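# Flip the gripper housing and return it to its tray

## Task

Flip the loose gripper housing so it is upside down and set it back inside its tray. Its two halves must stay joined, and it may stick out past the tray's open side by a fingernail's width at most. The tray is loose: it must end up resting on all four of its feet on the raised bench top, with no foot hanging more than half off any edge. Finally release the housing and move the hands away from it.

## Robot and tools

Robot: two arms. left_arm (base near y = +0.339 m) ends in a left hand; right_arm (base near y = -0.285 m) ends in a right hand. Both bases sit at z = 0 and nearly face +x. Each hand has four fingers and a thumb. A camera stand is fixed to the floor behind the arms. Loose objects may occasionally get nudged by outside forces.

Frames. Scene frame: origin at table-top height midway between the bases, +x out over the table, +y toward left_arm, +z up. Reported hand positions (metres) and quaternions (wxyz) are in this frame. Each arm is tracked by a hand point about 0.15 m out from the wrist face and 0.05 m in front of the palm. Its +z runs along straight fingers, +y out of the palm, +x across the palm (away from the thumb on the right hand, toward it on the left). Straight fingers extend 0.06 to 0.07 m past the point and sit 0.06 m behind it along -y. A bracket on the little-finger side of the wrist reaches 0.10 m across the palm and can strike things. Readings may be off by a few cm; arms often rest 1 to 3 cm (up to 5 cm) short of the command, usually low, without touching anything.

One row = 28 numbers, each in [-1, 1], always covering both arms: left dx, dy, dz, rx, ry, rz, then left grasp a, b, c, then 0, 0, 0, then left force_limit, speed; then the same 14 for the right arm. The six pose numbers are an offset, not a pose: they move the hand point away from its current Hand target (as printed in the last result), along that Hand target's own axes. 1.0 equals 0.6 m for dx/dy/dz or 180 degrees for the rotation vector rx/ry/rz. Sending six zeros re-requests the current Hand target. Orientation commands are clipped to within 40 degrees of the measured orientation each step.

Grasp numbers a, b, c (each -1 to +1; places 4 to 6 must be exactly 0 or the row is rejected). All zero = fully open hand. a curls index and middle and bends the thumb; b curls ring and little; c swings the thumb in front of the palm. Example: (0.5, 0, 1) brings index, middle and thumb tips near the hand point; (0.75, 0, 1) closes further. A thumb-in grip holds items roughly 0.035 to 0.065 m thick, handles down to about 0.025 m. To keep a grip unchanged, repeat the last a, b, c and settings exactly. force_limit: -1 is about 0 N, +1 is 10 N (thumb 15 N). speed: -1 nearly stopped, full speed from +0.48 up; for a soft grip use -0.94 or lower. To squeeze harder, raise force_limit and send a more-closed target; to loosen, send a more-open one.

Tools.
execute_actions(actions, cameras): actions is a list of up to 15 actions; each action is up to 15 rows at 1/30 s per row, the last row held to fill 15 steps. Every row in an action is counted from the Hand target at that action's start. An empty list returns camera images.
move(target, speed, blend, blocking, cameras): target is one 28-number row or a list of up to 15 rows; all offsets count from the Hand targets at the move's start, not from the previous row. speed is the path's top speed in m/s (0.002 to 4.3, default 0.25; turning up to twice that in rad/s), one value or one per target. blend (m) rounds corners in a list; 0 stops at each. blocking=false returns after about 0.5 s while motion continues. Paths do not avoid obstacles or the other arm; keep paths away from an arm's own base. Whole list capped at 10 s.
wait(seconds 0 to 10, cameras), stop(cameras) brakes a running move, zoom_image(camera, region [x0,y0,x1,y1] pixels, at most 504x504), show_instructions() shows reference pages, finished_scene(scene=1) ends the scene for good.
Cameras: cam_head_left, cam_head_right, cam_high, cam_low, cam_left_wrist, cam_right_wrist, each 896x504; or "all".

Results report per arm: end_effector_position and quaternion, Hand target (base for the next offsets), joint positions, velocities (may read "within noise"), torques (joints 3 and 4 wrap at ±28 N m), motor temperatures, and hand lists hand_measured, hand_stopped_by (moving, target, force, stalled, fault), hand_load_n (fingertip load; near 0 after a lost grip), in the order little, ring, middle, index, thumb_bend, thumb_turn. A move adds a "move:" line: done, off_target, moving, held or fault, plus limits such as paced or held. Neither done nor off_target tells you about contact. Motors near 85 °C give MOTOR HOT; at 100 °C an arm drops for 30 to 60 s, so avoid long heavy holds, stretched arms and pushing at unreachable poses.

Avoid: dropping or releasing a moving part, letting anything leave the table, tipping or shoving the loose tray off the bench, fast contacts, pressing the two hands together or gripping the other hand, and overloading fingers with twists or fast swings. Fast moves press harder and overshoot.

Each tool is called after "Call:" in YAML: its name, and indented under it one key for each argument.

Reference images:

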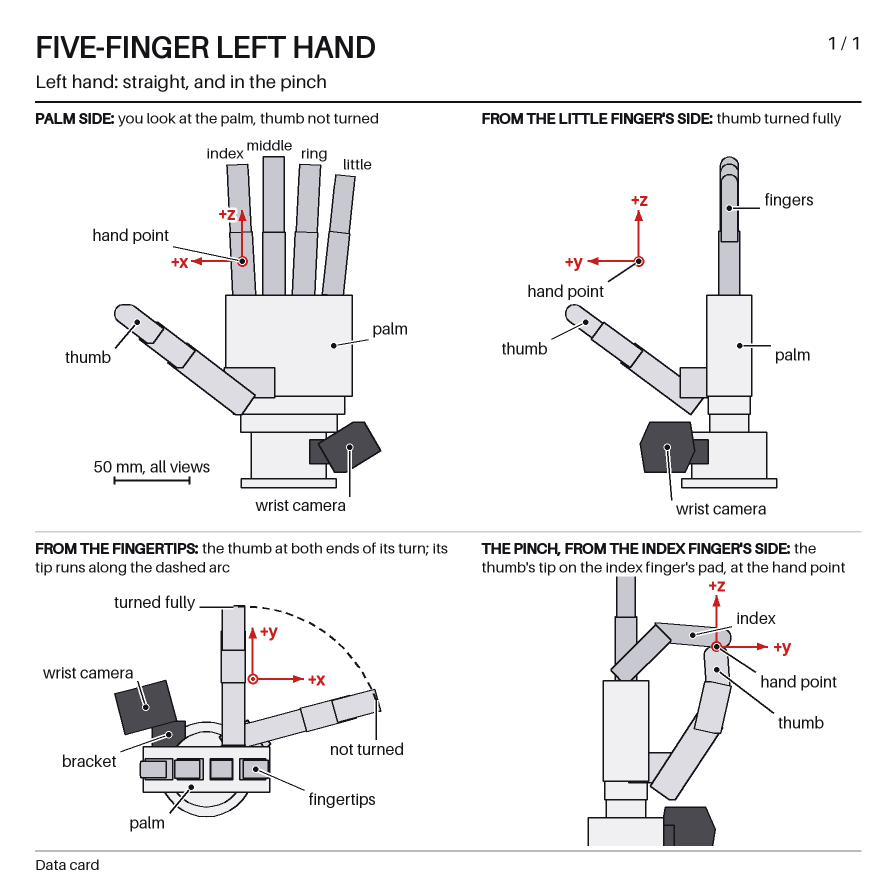

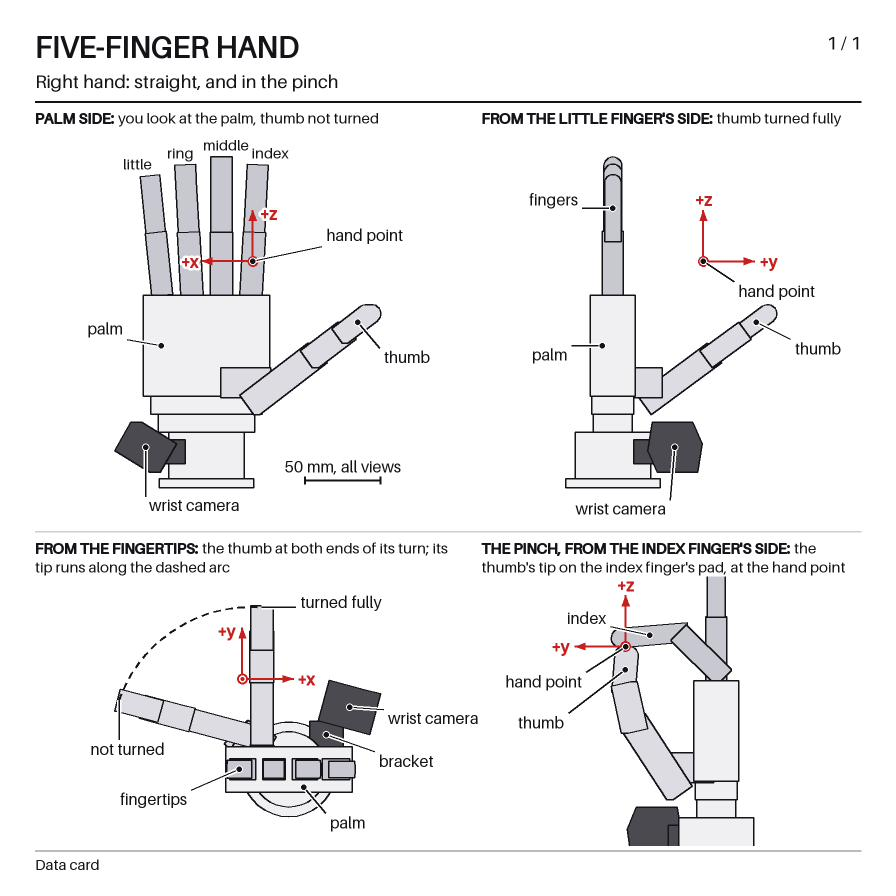

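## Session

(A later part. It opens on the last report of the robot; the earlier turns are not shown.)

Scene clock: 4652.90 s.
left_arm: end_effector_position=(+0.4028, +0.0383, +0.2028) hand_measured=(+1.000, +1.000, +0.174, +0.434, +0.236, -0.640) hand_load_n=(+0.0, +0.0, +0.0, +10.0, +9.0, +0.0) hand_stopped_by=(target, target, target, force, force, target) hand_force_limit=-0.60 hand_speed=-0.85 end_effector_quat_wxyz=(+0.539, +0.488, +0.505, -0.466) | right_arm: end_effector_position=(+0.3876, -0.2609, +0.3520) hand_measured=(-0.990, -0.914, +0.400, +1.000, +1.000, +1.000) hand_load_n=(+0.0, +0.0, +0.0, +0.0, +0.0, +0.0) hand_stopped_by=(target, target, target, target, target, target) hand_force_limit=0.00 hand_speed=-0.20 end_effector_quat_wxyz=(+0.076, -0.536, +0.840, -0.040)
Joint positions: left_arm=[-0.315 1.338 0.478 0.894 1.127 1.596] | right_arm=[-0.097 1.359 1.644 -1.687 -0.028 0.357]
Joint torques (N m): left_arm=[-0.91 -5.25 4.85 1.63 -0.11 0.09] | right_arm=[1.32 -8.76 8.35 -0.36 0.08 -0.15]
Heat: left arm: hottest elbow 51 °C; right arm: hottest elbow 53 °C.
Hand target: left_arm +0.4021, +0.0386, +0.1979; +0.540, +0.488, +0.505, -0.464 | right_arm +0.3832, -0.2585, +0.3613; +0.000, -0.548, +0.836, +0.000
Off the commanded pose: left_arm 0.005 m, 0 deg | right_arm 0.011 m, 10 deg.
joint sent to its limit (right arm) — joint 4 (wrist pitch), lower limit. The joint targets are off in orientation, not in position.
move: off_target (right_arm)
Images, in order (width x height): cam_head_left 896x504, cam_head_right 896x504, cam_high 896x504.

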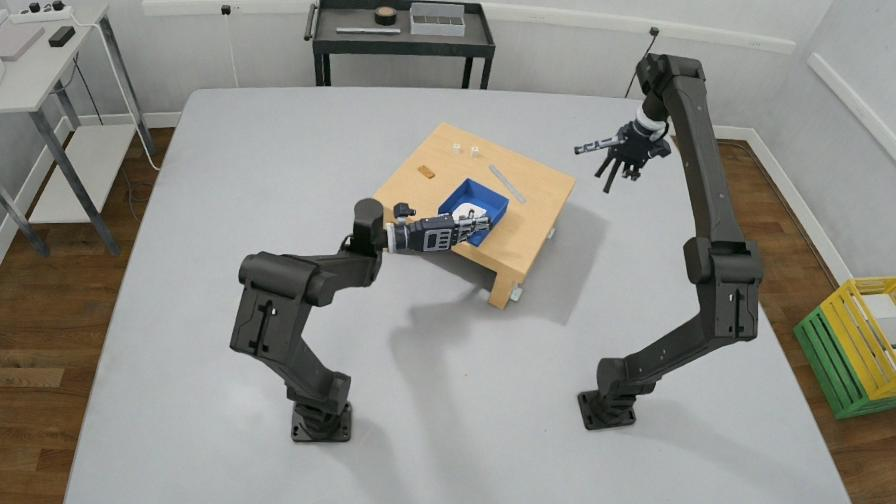

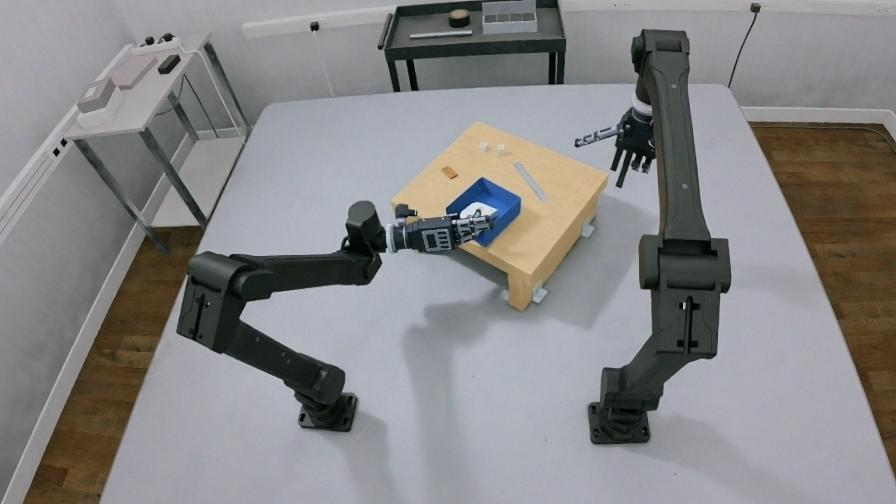

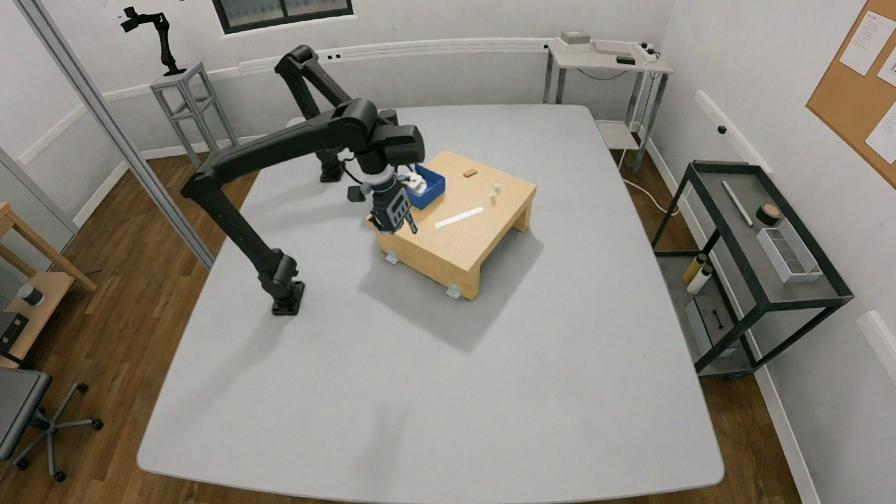

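Call:
move:
  target: [0.0083,-0.0005,-0.0001,0,0,0, 0.6,-1,0.82,0,0,0, -0.6,-0.85, 0,0,0,0,0,0, 0.1,1,-1,0,0,0, 0.0,-0.2]
  speed: 0.02
  cameras: ["cam_head_left","cam_head_right","cam_high"]

Call:
zoom_image:
  camera: "cam_head_left"
  region: [440, 180, 500, 240]

Call:
zoom_image:
  camera: "cam_head_right"
  region: [445, 180, 505, 240]

Call:
zoom_image:
  camera: "cam_high"
  region: [390, 155, 450, 215]

Scene clock: 4666.50 s.
left_arm: end_effector_position=(+0.4031, +0.0381, +0.2024) hand_measured=(+1.000, +1.000, +0.174, +0.434, +0.236, -0.640) hand_load_n=(+0.0, +0.0, +0.0, +10.5, +9.0, -0.5) hand_stopped_by=(target, target, target, force, force, target) hand_force_limit=-0.60 hand_speed=-0.85 end_effector_quat_wxyz=(+0.543, +0.489, +0.501, -0.464) | right_arm: end_effector_position=(+0.3876, -0.2609, +0.3520) hand_measured=(-0.990, -0.914, +0.400, +1.000, +1.000, +1.000) hand_load_n=(+0.0, +0.0, +0.0, +0.0, +0.0, +0.0) hand_stopped_by=(target, target, target, target, target, target) hand_force_limit=0.00 hand_speed=-0.20 end_effector_quat_wxyz=(+0.076, -0.536, +0.840, -0.040)
Joint positions: left_arm=[-0.315 1.349 0.475 0.921 1.127 1.596] | right_arm=[-0.097 1.359 1.644 -1.687 -0.028 0.357]
Joint torques (N m): left_arm=[-0.91 -4.84 4.62 1.42 -0.1 0.08] | right_arm=[1.32 -8.82 8.34 -0.36 0.08 -0.15]
Motor temperatures (°C): left_arm=[35 35 50 34 38 32] | right_arm=[37 38 53 35 34 34]
Heat: left arm: hottest elbow 50 °C; right arm: hottest elbow 53 °C.
Hand target: left_arm +0.4020, +0.0386, +0.1930; +0.540, +0.488, +0.505, -0.464 | right_arm +0.3832, -0.2585, +0.3613; +0.000, -0.548, +0.836, +0.000
Off the commanded pose: left_arm 0.010 m, 1 deg | right_arm 0.011 m, 10 deg.
joint sent to its limit (right arm) — joint 4 (wrist pitch), lower limit. The joint targets are off in orientation, not in position.
move: off_target (right_arm)
Images, in order (width x height): cam_head_left 896x504, cam_head_right 896x504, cam_high 896x504.

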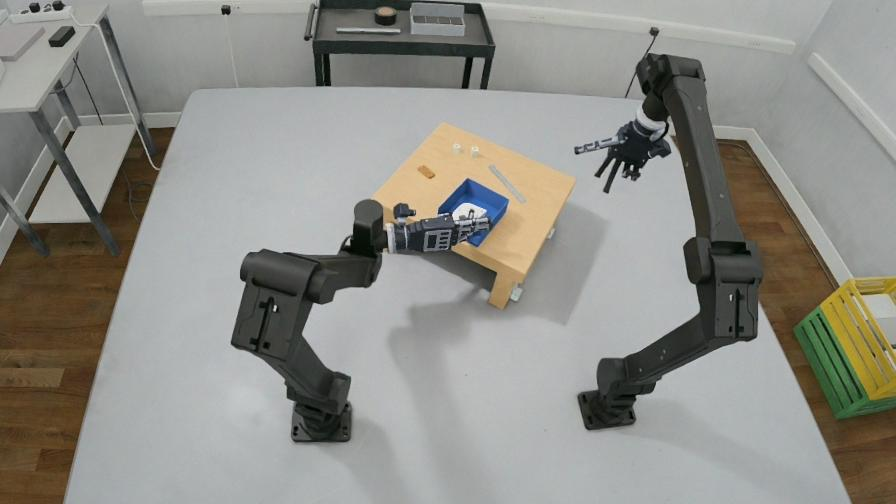

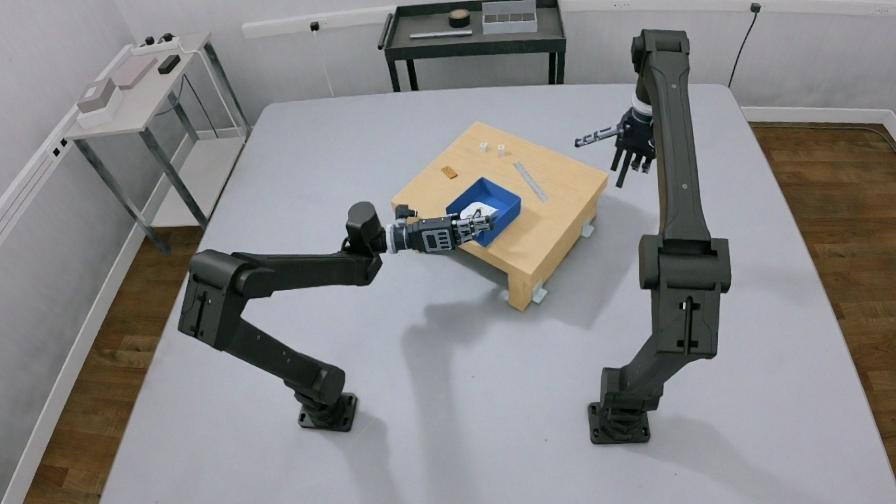

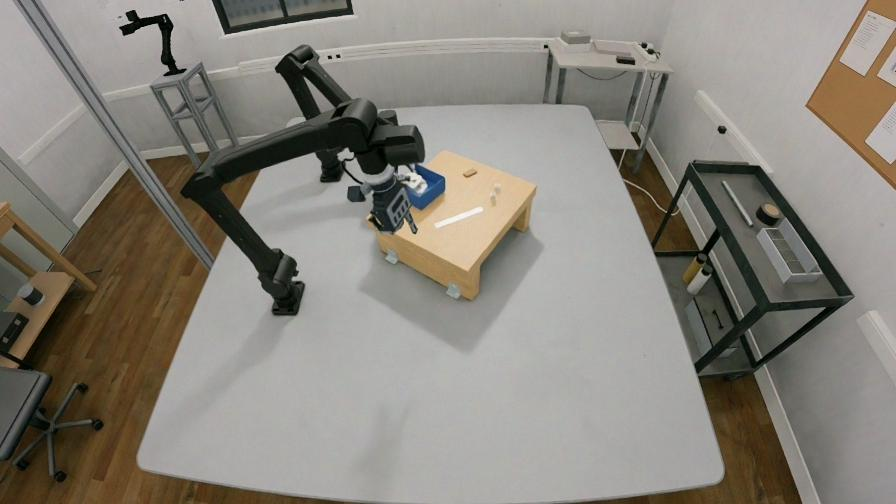

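Scaled by 8.400 from the camera's 896x504 image, which has a finer 1280x720 frame.

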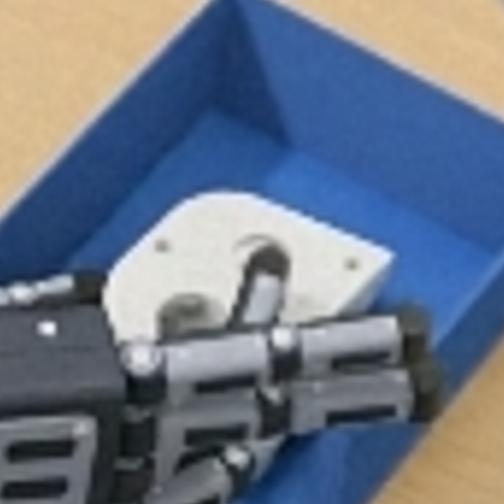

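Scaled by 8.400 from the camera's 896x504 image, which has a finer 1280x720 frame.

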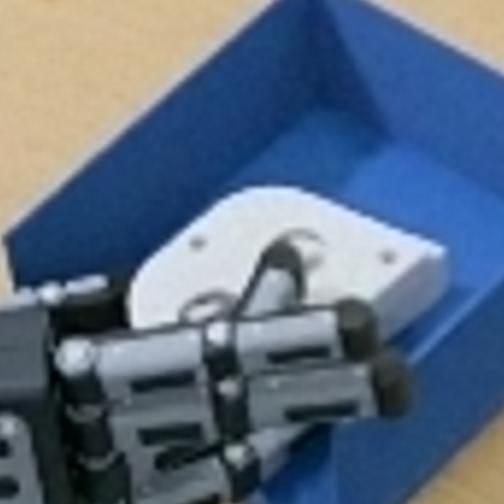

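Scaled by 8.400 from the camera's 896x504 image, which has a finer 1280x720 frame.

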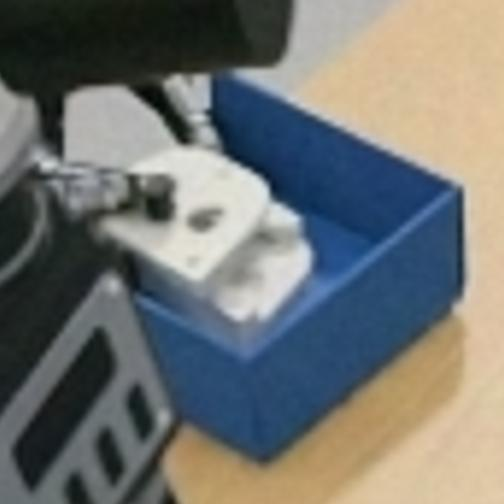

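Call:
zoom_image:
  camera: "cam_high"
  region: [400, 170, 435, 205]

Call:
zoom_image:
  camera: "cam_head_right"
  region: [465, 195, 505, 235]

Call:
zoom_image:
  camera: "cam_head_left"
  region: [455, 195, 495, 235]

Call:
wait:
  seconds: 0.1
  cameras: ["cam_left_wrist"]

Call:
zoom_image:
  camera: "cam_left_wrist"
  region: [330, 100, 630, 350]

Scaled by 14.400 from the camera's 896x504 image, which has a finer 1280x720 frame.

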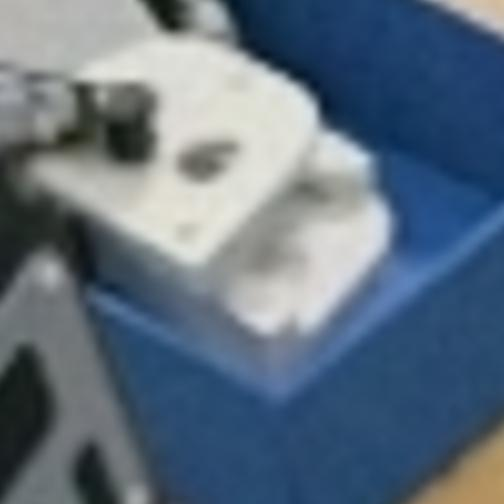

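Scaled by 12.600 from the camera's 896x504 image, which has a finer 1280x720 frame.

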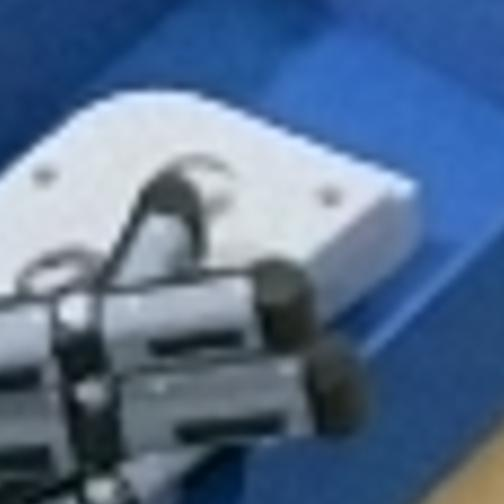

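Scaled by 12.600 from the camera's 896x504 image, which has a finer 1280x720 frame.

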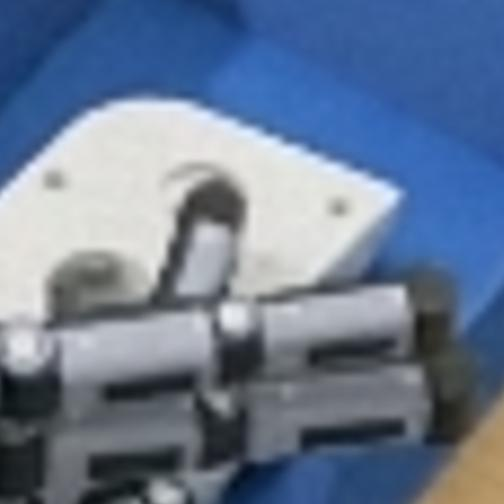

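Scene clock: 4710.80 s.
left_arm: end_effector_position=(+0.4031, +0.0381, +0.2024) hand_measured=(+1.000, +1.000, +0.174, +0.434, +0.236, -0.640) hand_load_n=(+0.0, +0.0, +0.0, +10.0, +9.0, -1.0) hand_stopped_by=(target, target, target, force, force, target) hand_force_limit=-0.60 hand_speed=-0.85 end_effector_quat_wxyz=(+0.543, +0.489, +0.501, -0.464) | right_arm: end_effector_position=(+0.3876, -0.2609, +0.3520) hand_measured=(-0.990, -0.914, +0.400, +1.000, +1.000, +1.000) hand_load_n=(+0.0, +0.0, +0.0, +0.0, +0.0, +0.0) hand_stopped_by=(target, target, target, target, target, target) hand_force_limit=0.00 hand_speed=-0.20 end_effector_quat_wxyz=(+0.076, -0.536, +0.840, -0.040)
Joint positions: left_arm=[-0.315 1.349 0.475 0.921 1.127 1.596] | right_arm=[-0.097 1.359 1.644 -1.687 -0.028 0.357]
Joint torques (N m): left_arm=[-0.85 -4.84 4.64 1.44 -0.11 0.1] | right_arm=[1.26 -8.88 8.34 -0.36 0.08 -0.15]
Heat: left arm: hottest elbow 49 °C; right arm: hottest elbow 53 °C.
Hand target: left_arm +0.4020, +0.0386, +0.1930; +0.540, +0.488, +0.505, -0.464 | right_arm +0.3832, -0.2585, +0.3613; +0.000, -0.548, +0.836, +0.000
Off the commanded pose: left_arm 0.010 m, 1 deg | right_arm 0.011 m, 10 deg.
wait: 0.10 s; at rest from the start
camera_calibration:
cam_left_wrist: T_world_to_cam=[[-0.92445, -0.116126, -0.363189, 0.455631], [0.257661, 0.511875, -0.819509, 0.0414697], [0.281074, -0.851175, -0.443282, 0.122801], [0, 0, 0, 1]] pos_world=[0.376007, 0.136208, 0.2539]
Images, in order (width x height): cam_left_wrist 896x504.

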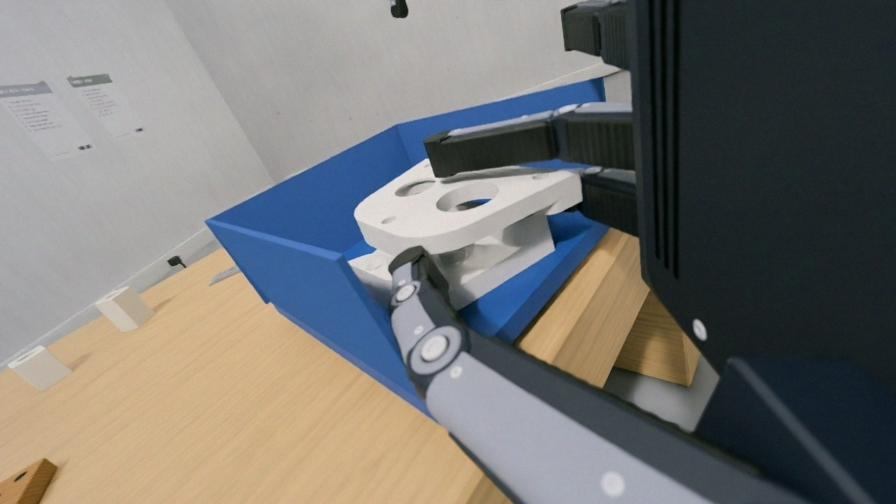

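Scaled by 1.680 from the camera's 896x504 image, which has a finer 1280x720 frame.

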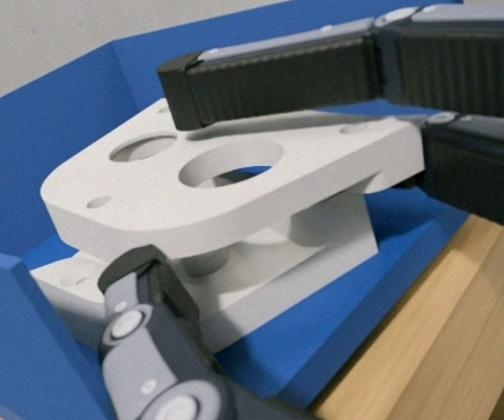

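Call:
zoom_image:
  camera: "cam_left_wrist"
  region: [335, 220, 475, 320]

Call:
zoom_image:
  camera: "cam_left_wrist"
  region: [430, 160, 600, 310]

Scaled by 3.600 from the camera's 896x504 image, which has a finer 1280x720 frame.

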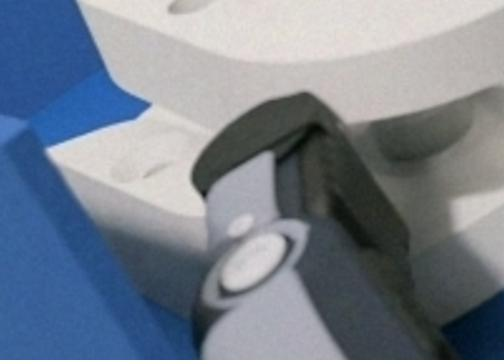

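Scaled by 2.965 from the camera's 896x504 image, which has a finer 1280x720 frame.

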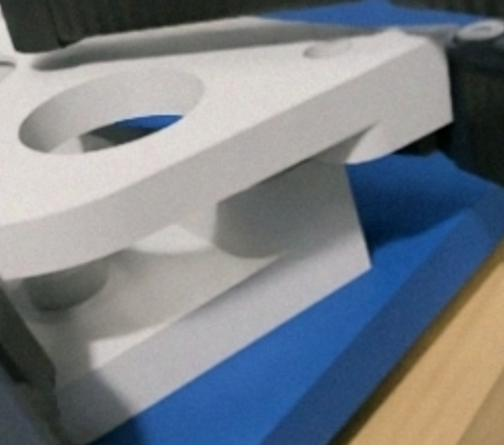

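Call:
move:
  target:
    - [-0.1113,0.0133,-0.0087,0,0,0, 0.6,-1,0.82,0,0,0, -0.6,-0.85, 0,0,0,0,0,0, 0.1,1,-1,0,0,0, 0.0,-0.2]
    - [-0.0612,0.0098,-0.0047,0,0,0, 0.6,-1,0.82,0,0,0, -0.6,-0.85, 0,0,0,0,0,0, 0.1,1,-1,0,0,0, 0.0,-0.2]
  speed: 0.06
  cameras: ["cam_head_left","cam_head_right","cam_high","cam_left_wrist"]

Call:
zoom_image:
  camera: "cam_left_wrist"
  region: [335, 180, 615, 380]

Call:
zoom_image:
  camera: "cam_head_right"
  region: [445, 180, 505, 240]

Call:
zoom_image:
  camera: "cam_head_left"
  region: [440, 180, 500, 240]

Call:
zoom_image:
  camera: "cam_high"
  region: [400, 170, 435, 205]

Scene clock: 4855.63 s.
left_arm: end_effector_position=(+0.4007, +0.0442, +0.2225) hand_measured=(+1.000, +1.000, +0.174, +0.434, +0.236, -0.640) hand_load_n=(+0.0, +0.0, +0.0, +10.0, +9.5, +0.0) hand_stopped_by=(target, target, target, force, force, target) hand_force_limit=-0.60 hand_speed=-0.85 end_effector_quat_wxyz=(+0.531, +0.484, +0.514, -0.469) | right_arm: end_effector_position=(+0.3876, -0.2609, +0.3520) hand_measured=(-0.990, -0.914, +0.400, +1.000, +1.000, +1.000) hand_load_n=(+0.0, +0.5, +0.0, +0.0, +0.0, +0.0) hand_stopped_by=(target, target, target, target, target, target) hand_force_limit=0.00 hand_speed=-0.20 end_effector_quat_wxyz=(+0.076, -0.536, +0.840, -0.040)
Joint positions: left_arm=[-0.3 1.252 0.499 0.761 1.141 1.596] | right_arm=[-0.097 1.359 1.644 -1.687 -0.028 0.357]
Joint torques (N m): left_arm=[-0.97 -5.13 6.8 1.8 -0.1 0.08] | right_arm=[1.26 -8.82 8.35 -0.36 0.07 -0.15]
Heat: left arm: hottest elbow 48 °C; right arm: hottest elbow 53 °C.
Hand target: left_arm +0.4054, +0.0422, +0.2300; +0.540, +0.488, +0.505, -0.464 | right_arm +0.3832, -0.2585, +0.3613; +0.000, -0.548, +0.836, +0.000
Off the commanded pose: left_arm 0.009 m, 2 deg | right_arm 0.011 m, 10 deg.
joint sent to its limit (right arm) — joint 4 (wrist pitch), lower limit. The joint targets are off in orientation, not in position.
move: off_target (right_arm)
camera_calibration:
cam_left_wrist: T_world_to_cam=[[-0.936778, -0.112249, -0.331433, 0.459133], [0.227913, 0.522981, -0.821307, 0.0672596], [0.265524, -0.844921, -0.464334, 0.148232], [0, 0, 0, 1]] pos_world=[0.375418, 0.141606, 0.276242]
Images, in order (width x height): cam_head_left 896x504, cam_head_right 896x504, cam_high 896x504, cam_left_wrist 896x504.

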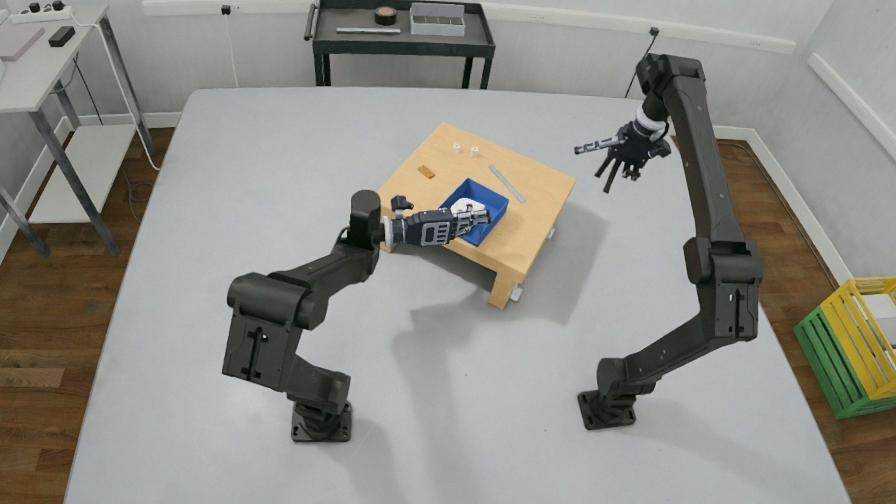

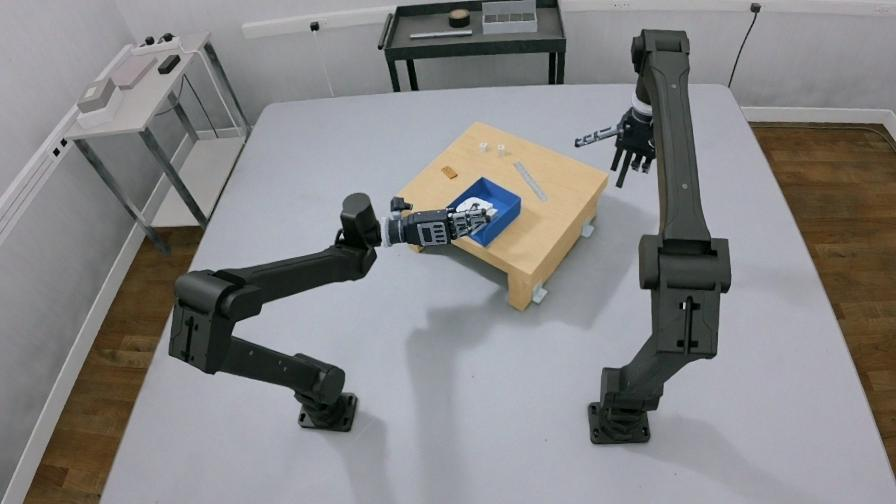

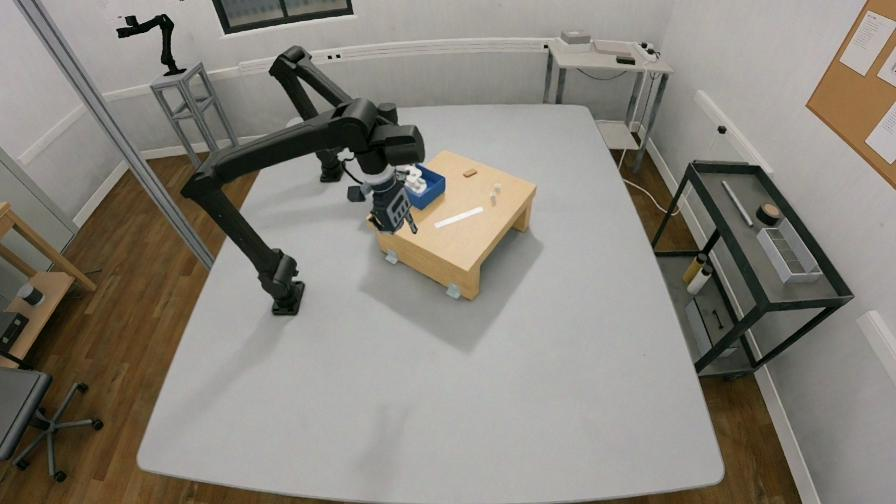

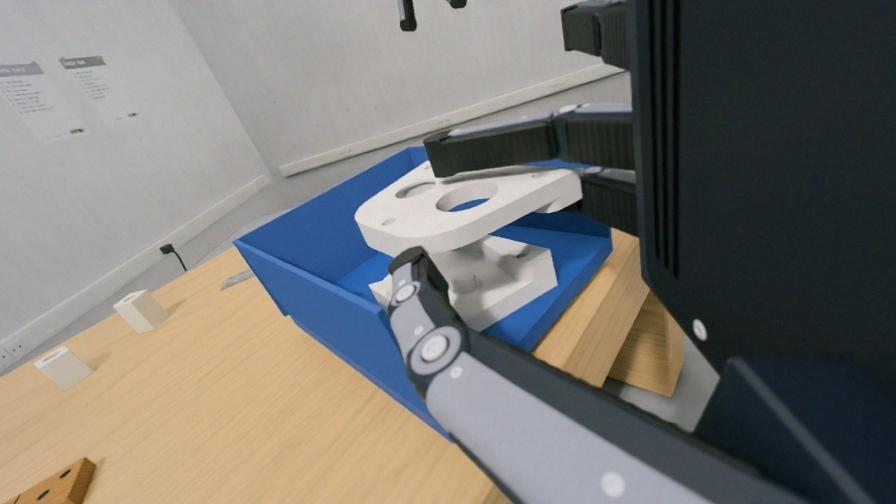

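Scaled by 1.800 from the camera's 896x504 image, which has a finer 1280x720 frame.

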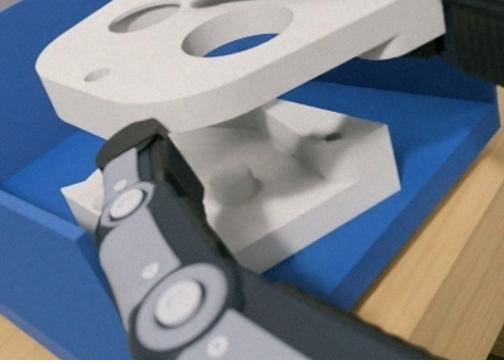

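Scaled by 8.400 from the camera's 896x504 image, which has a finer 1280x720 frame.

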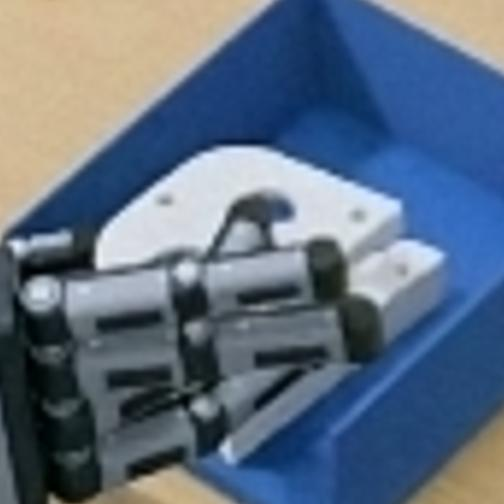

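Scaled by 8.400 from the camera's 896x504 image, which has a finer 1280x720 frame.

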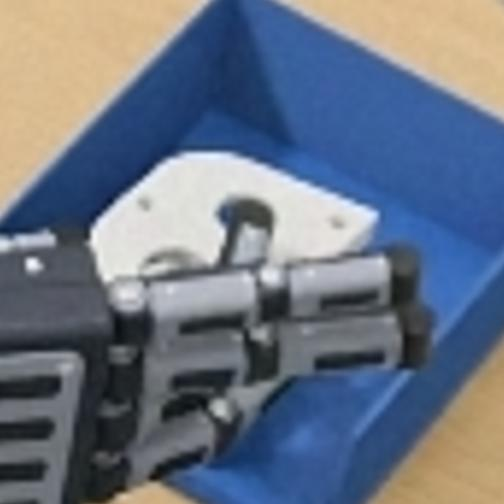

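Scaled by 14.400 from the camera's 896x504 image, which has a finer 1280x720 frame.

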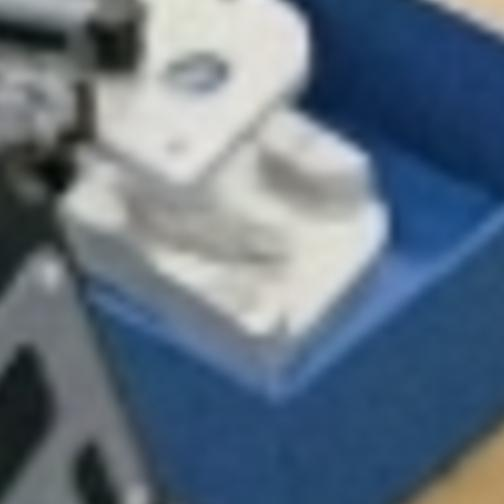

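Call:
move:
  target:
    - [-0.0745,0.0093,0.0118,0,0,0, 0.6,-1,0.82,0,0,0, -0.6,-0.85, 0,0,0,0,0,0, 0.1,1,-1,0,0,0, 0.0,-0.2]
    - [0.0085,0.0027,0.006,0,0,0, 0.6,-1,0.82,0,0,0, -0.6,-0.85, 0,0,0,0,0,0, 0.1,1,-1,0,0,0, 0.0,-0.2]
  speed: 0.06
  cameras: ["cam_head_left","cam_head_right","cam_high","cam_left_wrist"]

Call:
zoom_image:
  camera: "cam_left_wrist"
  region: [335, 180, 615, 380]

Call:
zoom_image:
  camera: "cam_head_right"
  region: [445, 180, 505, 240]

Call:
zoom_image:
  camera: "cam_head_left"
  region: [440, 180, 500, 240]

Call:
zoom_image:
  camera: "cam_high"
  region: [400, 170, 435, 205]

Scene clock: 4905.50 s.
left_arm: end_effector_position=(+0.4099, +0.0392, +0.2368) hand_measured=(+1.000, +1.000, +0.174, +0.434, +0.236, -0.640) hand_load_n=(+0.0, +0.0, +0.0, +10.0, +9.0, -2.0) hand_stopped_by=(target, target, target, force, force, target) hand_force_limit=-0.60 hand_speed=-0.85 end_effector_quat_wxyz=(+0.547, +0.489, +0.499, -0.460) | right_arm: end_effector_position=(+0.3876, -0.2609, +0.3520) hand_measured=(-0.990, -0.914, +0.400, +1.000, +1.000, +1.000) hand_load_n=(+0.0, +0.0, +0.0, +0.0, +0.0, +0.0) hand_stopped_by=(target, target, target, target, target, target) hand_force_limit=0.00 hand_speed=-0.20 end_effector_quat_wxyz=(+0.076, -0.536, +0.840, -0.040)
Joint positions: left_arm=[-0.307 1.263 0.526 0.789 1.128 1.601] | right_arm=[-0.097 1.359 1.644 -1.687 -0.028 0.357]
Joint torques (N m): left_arm=[-0.91 -4.54 5.12 1.37 0.09 0.03] | right_arm=[1.26 -8.82 8.34 -0.36 0.07 -0.15]
Heat: left arm: hottest elbow 49 °C; right arm: hottest elbow 53 °C.
Hand target: left_arm +0.4076, +0.0386, +0.2251; +0.540, +0.488, +0.505, -0.464 | right_arm +0.3832, -0.2585, +0.3613; +0.000, -0.548, +0.836, +0.000
Off the commanded pose: left_arm 0.012 m, 1 deg | right_arm 0.011 m, 10 deg.
joint sent to its limit (right arm) — joint 4 (wrist pitch), lower limit. The joint targets are off in orientation, not in position.
move: off_target (left_arm, right_arm)
camera_calibration:
cam_left_wrist: T_world_to_cam=[[-0.920432, -0.122304, -0.371277, 0.475041], [0.26174, 0.512625, -0.817745, 0.0653232], [0.29034, -0.849857, -0.439825, 0.132379], [0, 0, 0, 1]] pos_world=[0.38171, 0.137117, 0.288013]
Images, in order (width x height): cam_head_left 896x504, cam_head_right 896x504, cam_high 896x504, cam_left_wrist 896x504.

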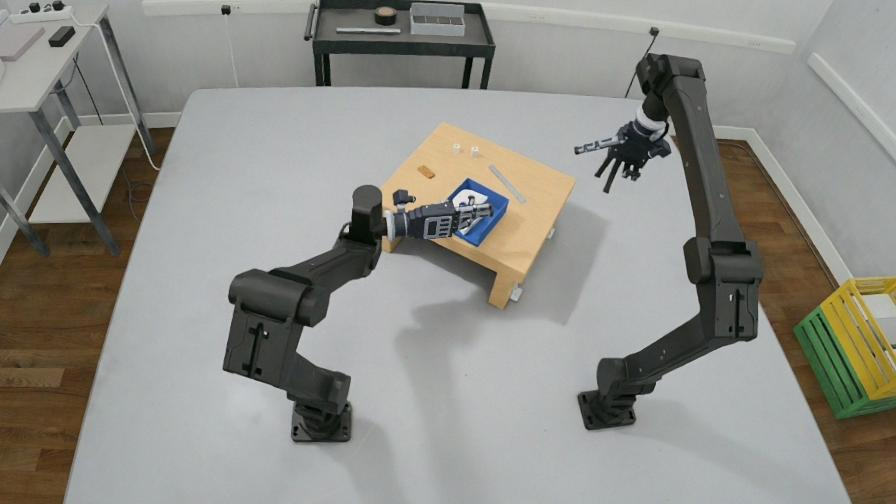

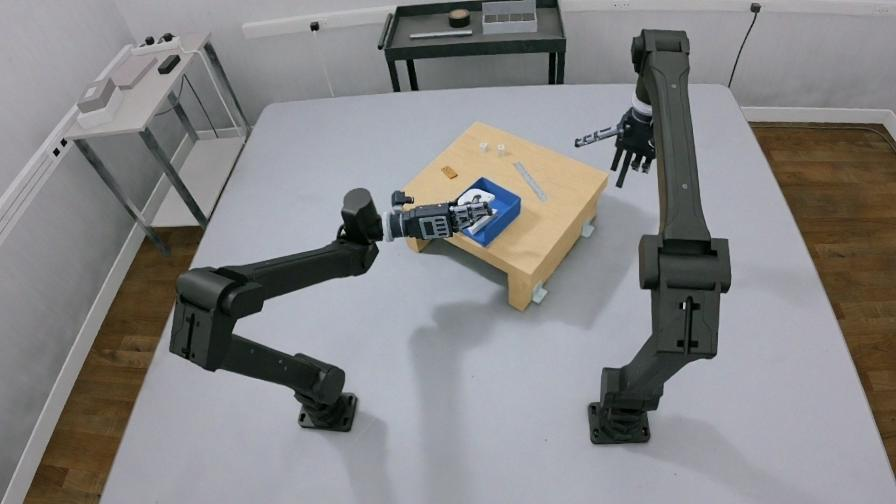

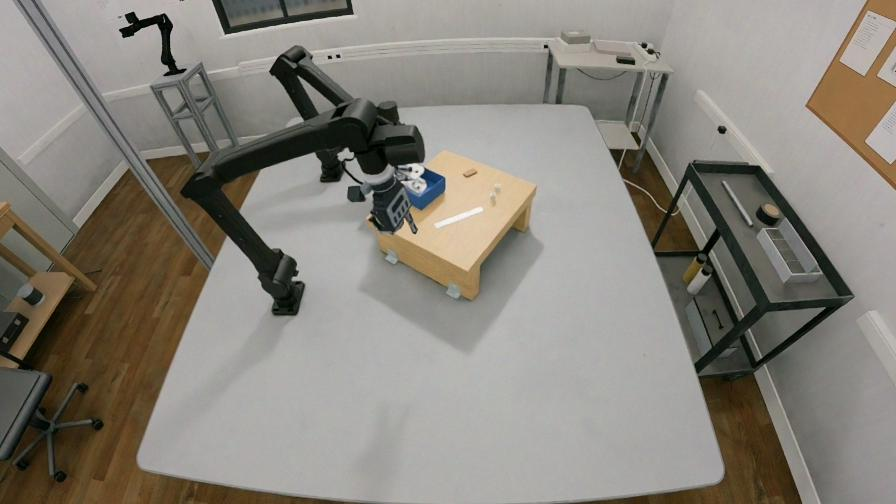

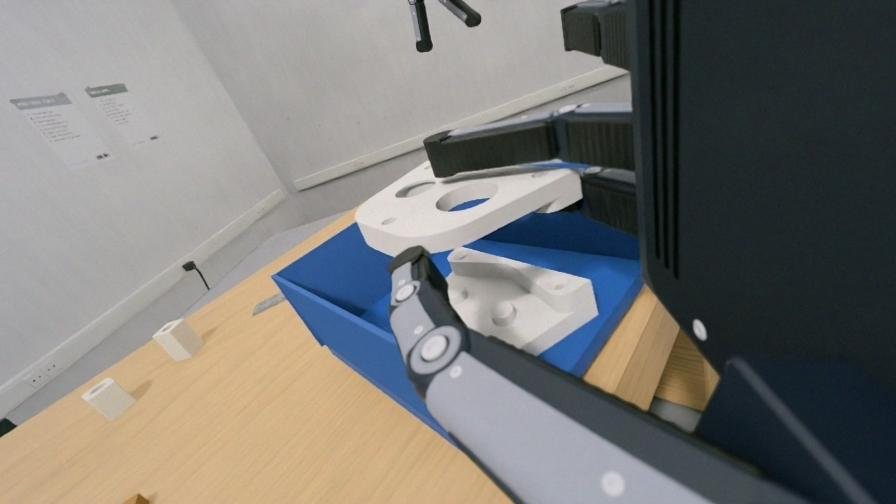

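Scaled by 1.800 from the camera's 896x504 image, which has a finer 1280x720 frame.

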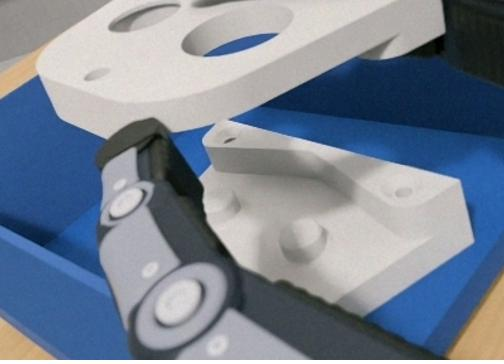

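Scaled by 8.400 from the camera's 896x504 image, which has a finer 1280x720 frame.

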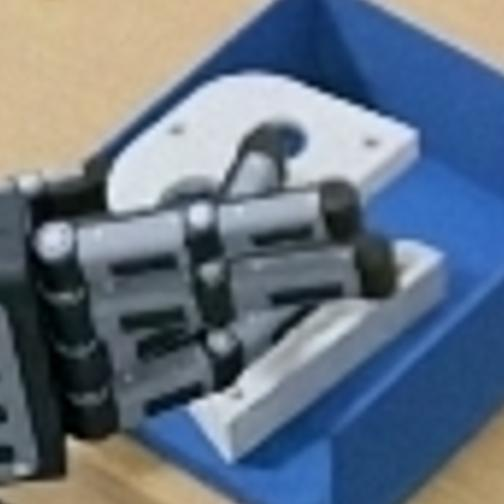

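Scaled by 8.400 from the camera's 896x504 image, which has a finer 1280x720 frame.

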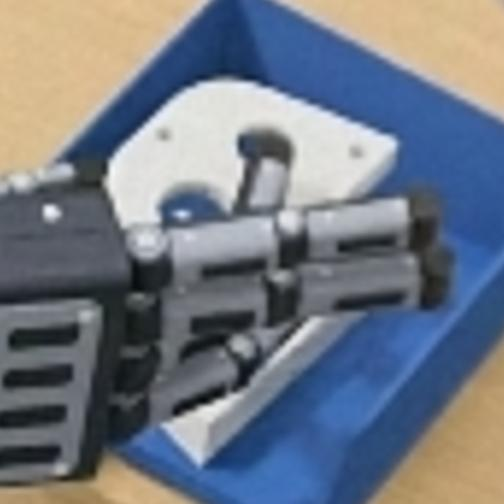

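Scaled by 14.400 from the camera's 896x504 image, which has a finer 1280x720 frame.

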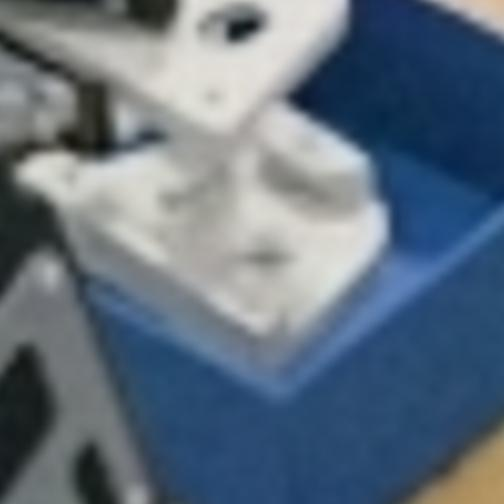

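Call:
zoom_image:
  camera: "cam_left_wrist"
  region: [440, 235, 610, 345]

Call:
zoom_image:
  camera: "cam_left_wrist"
  region: [350, 150, 590, 270]

Scaled by 2.965 from the camera's 896x504 image, which has a finer 1280x720 frame.

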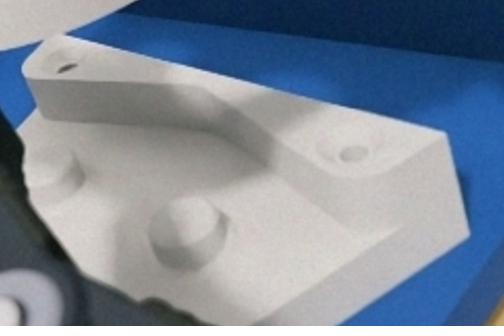

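Scaled by 2.100 from the camera's 896x504 image, which has a finer 1280x720 frame.

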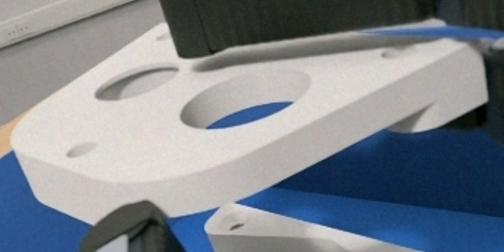

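Call:
zoom_image:
  camera: "cam_left_wrist"
  region: [330, 240, 560, 440]

Call:
zoom_image:
  camera: "cam_high"
  region: [380, 150, 450, 220]

Call:
zoom_image:
  camera: "cam_head_left"
  region: [380, 180, 520, 260]

Scaled by 2.191 from the camera's 896x504 image, which has a finer 1280x720 frame.

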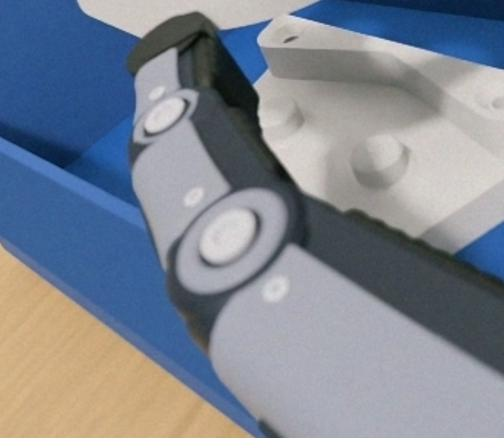

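Scaled by 7.200 from the camera's 896x504 image, which has a finer 1280x720 frame.

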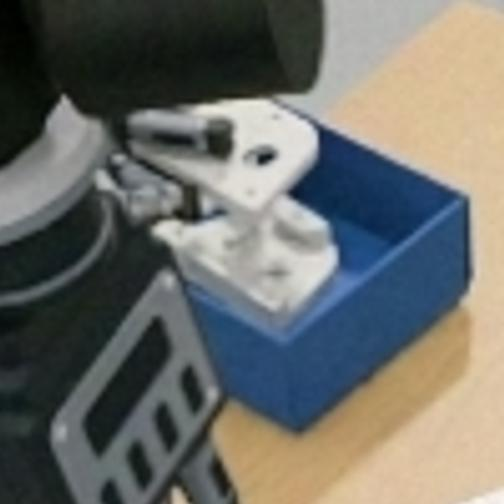

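Scaled by 3.600 from the camera's 896x504 image, which has a finer 1280x720 frame.

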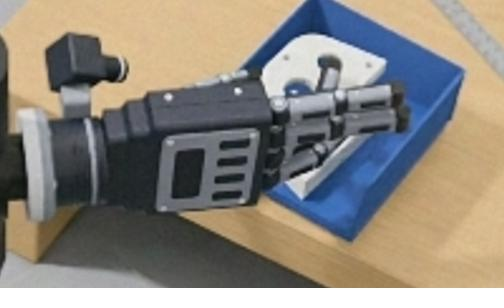

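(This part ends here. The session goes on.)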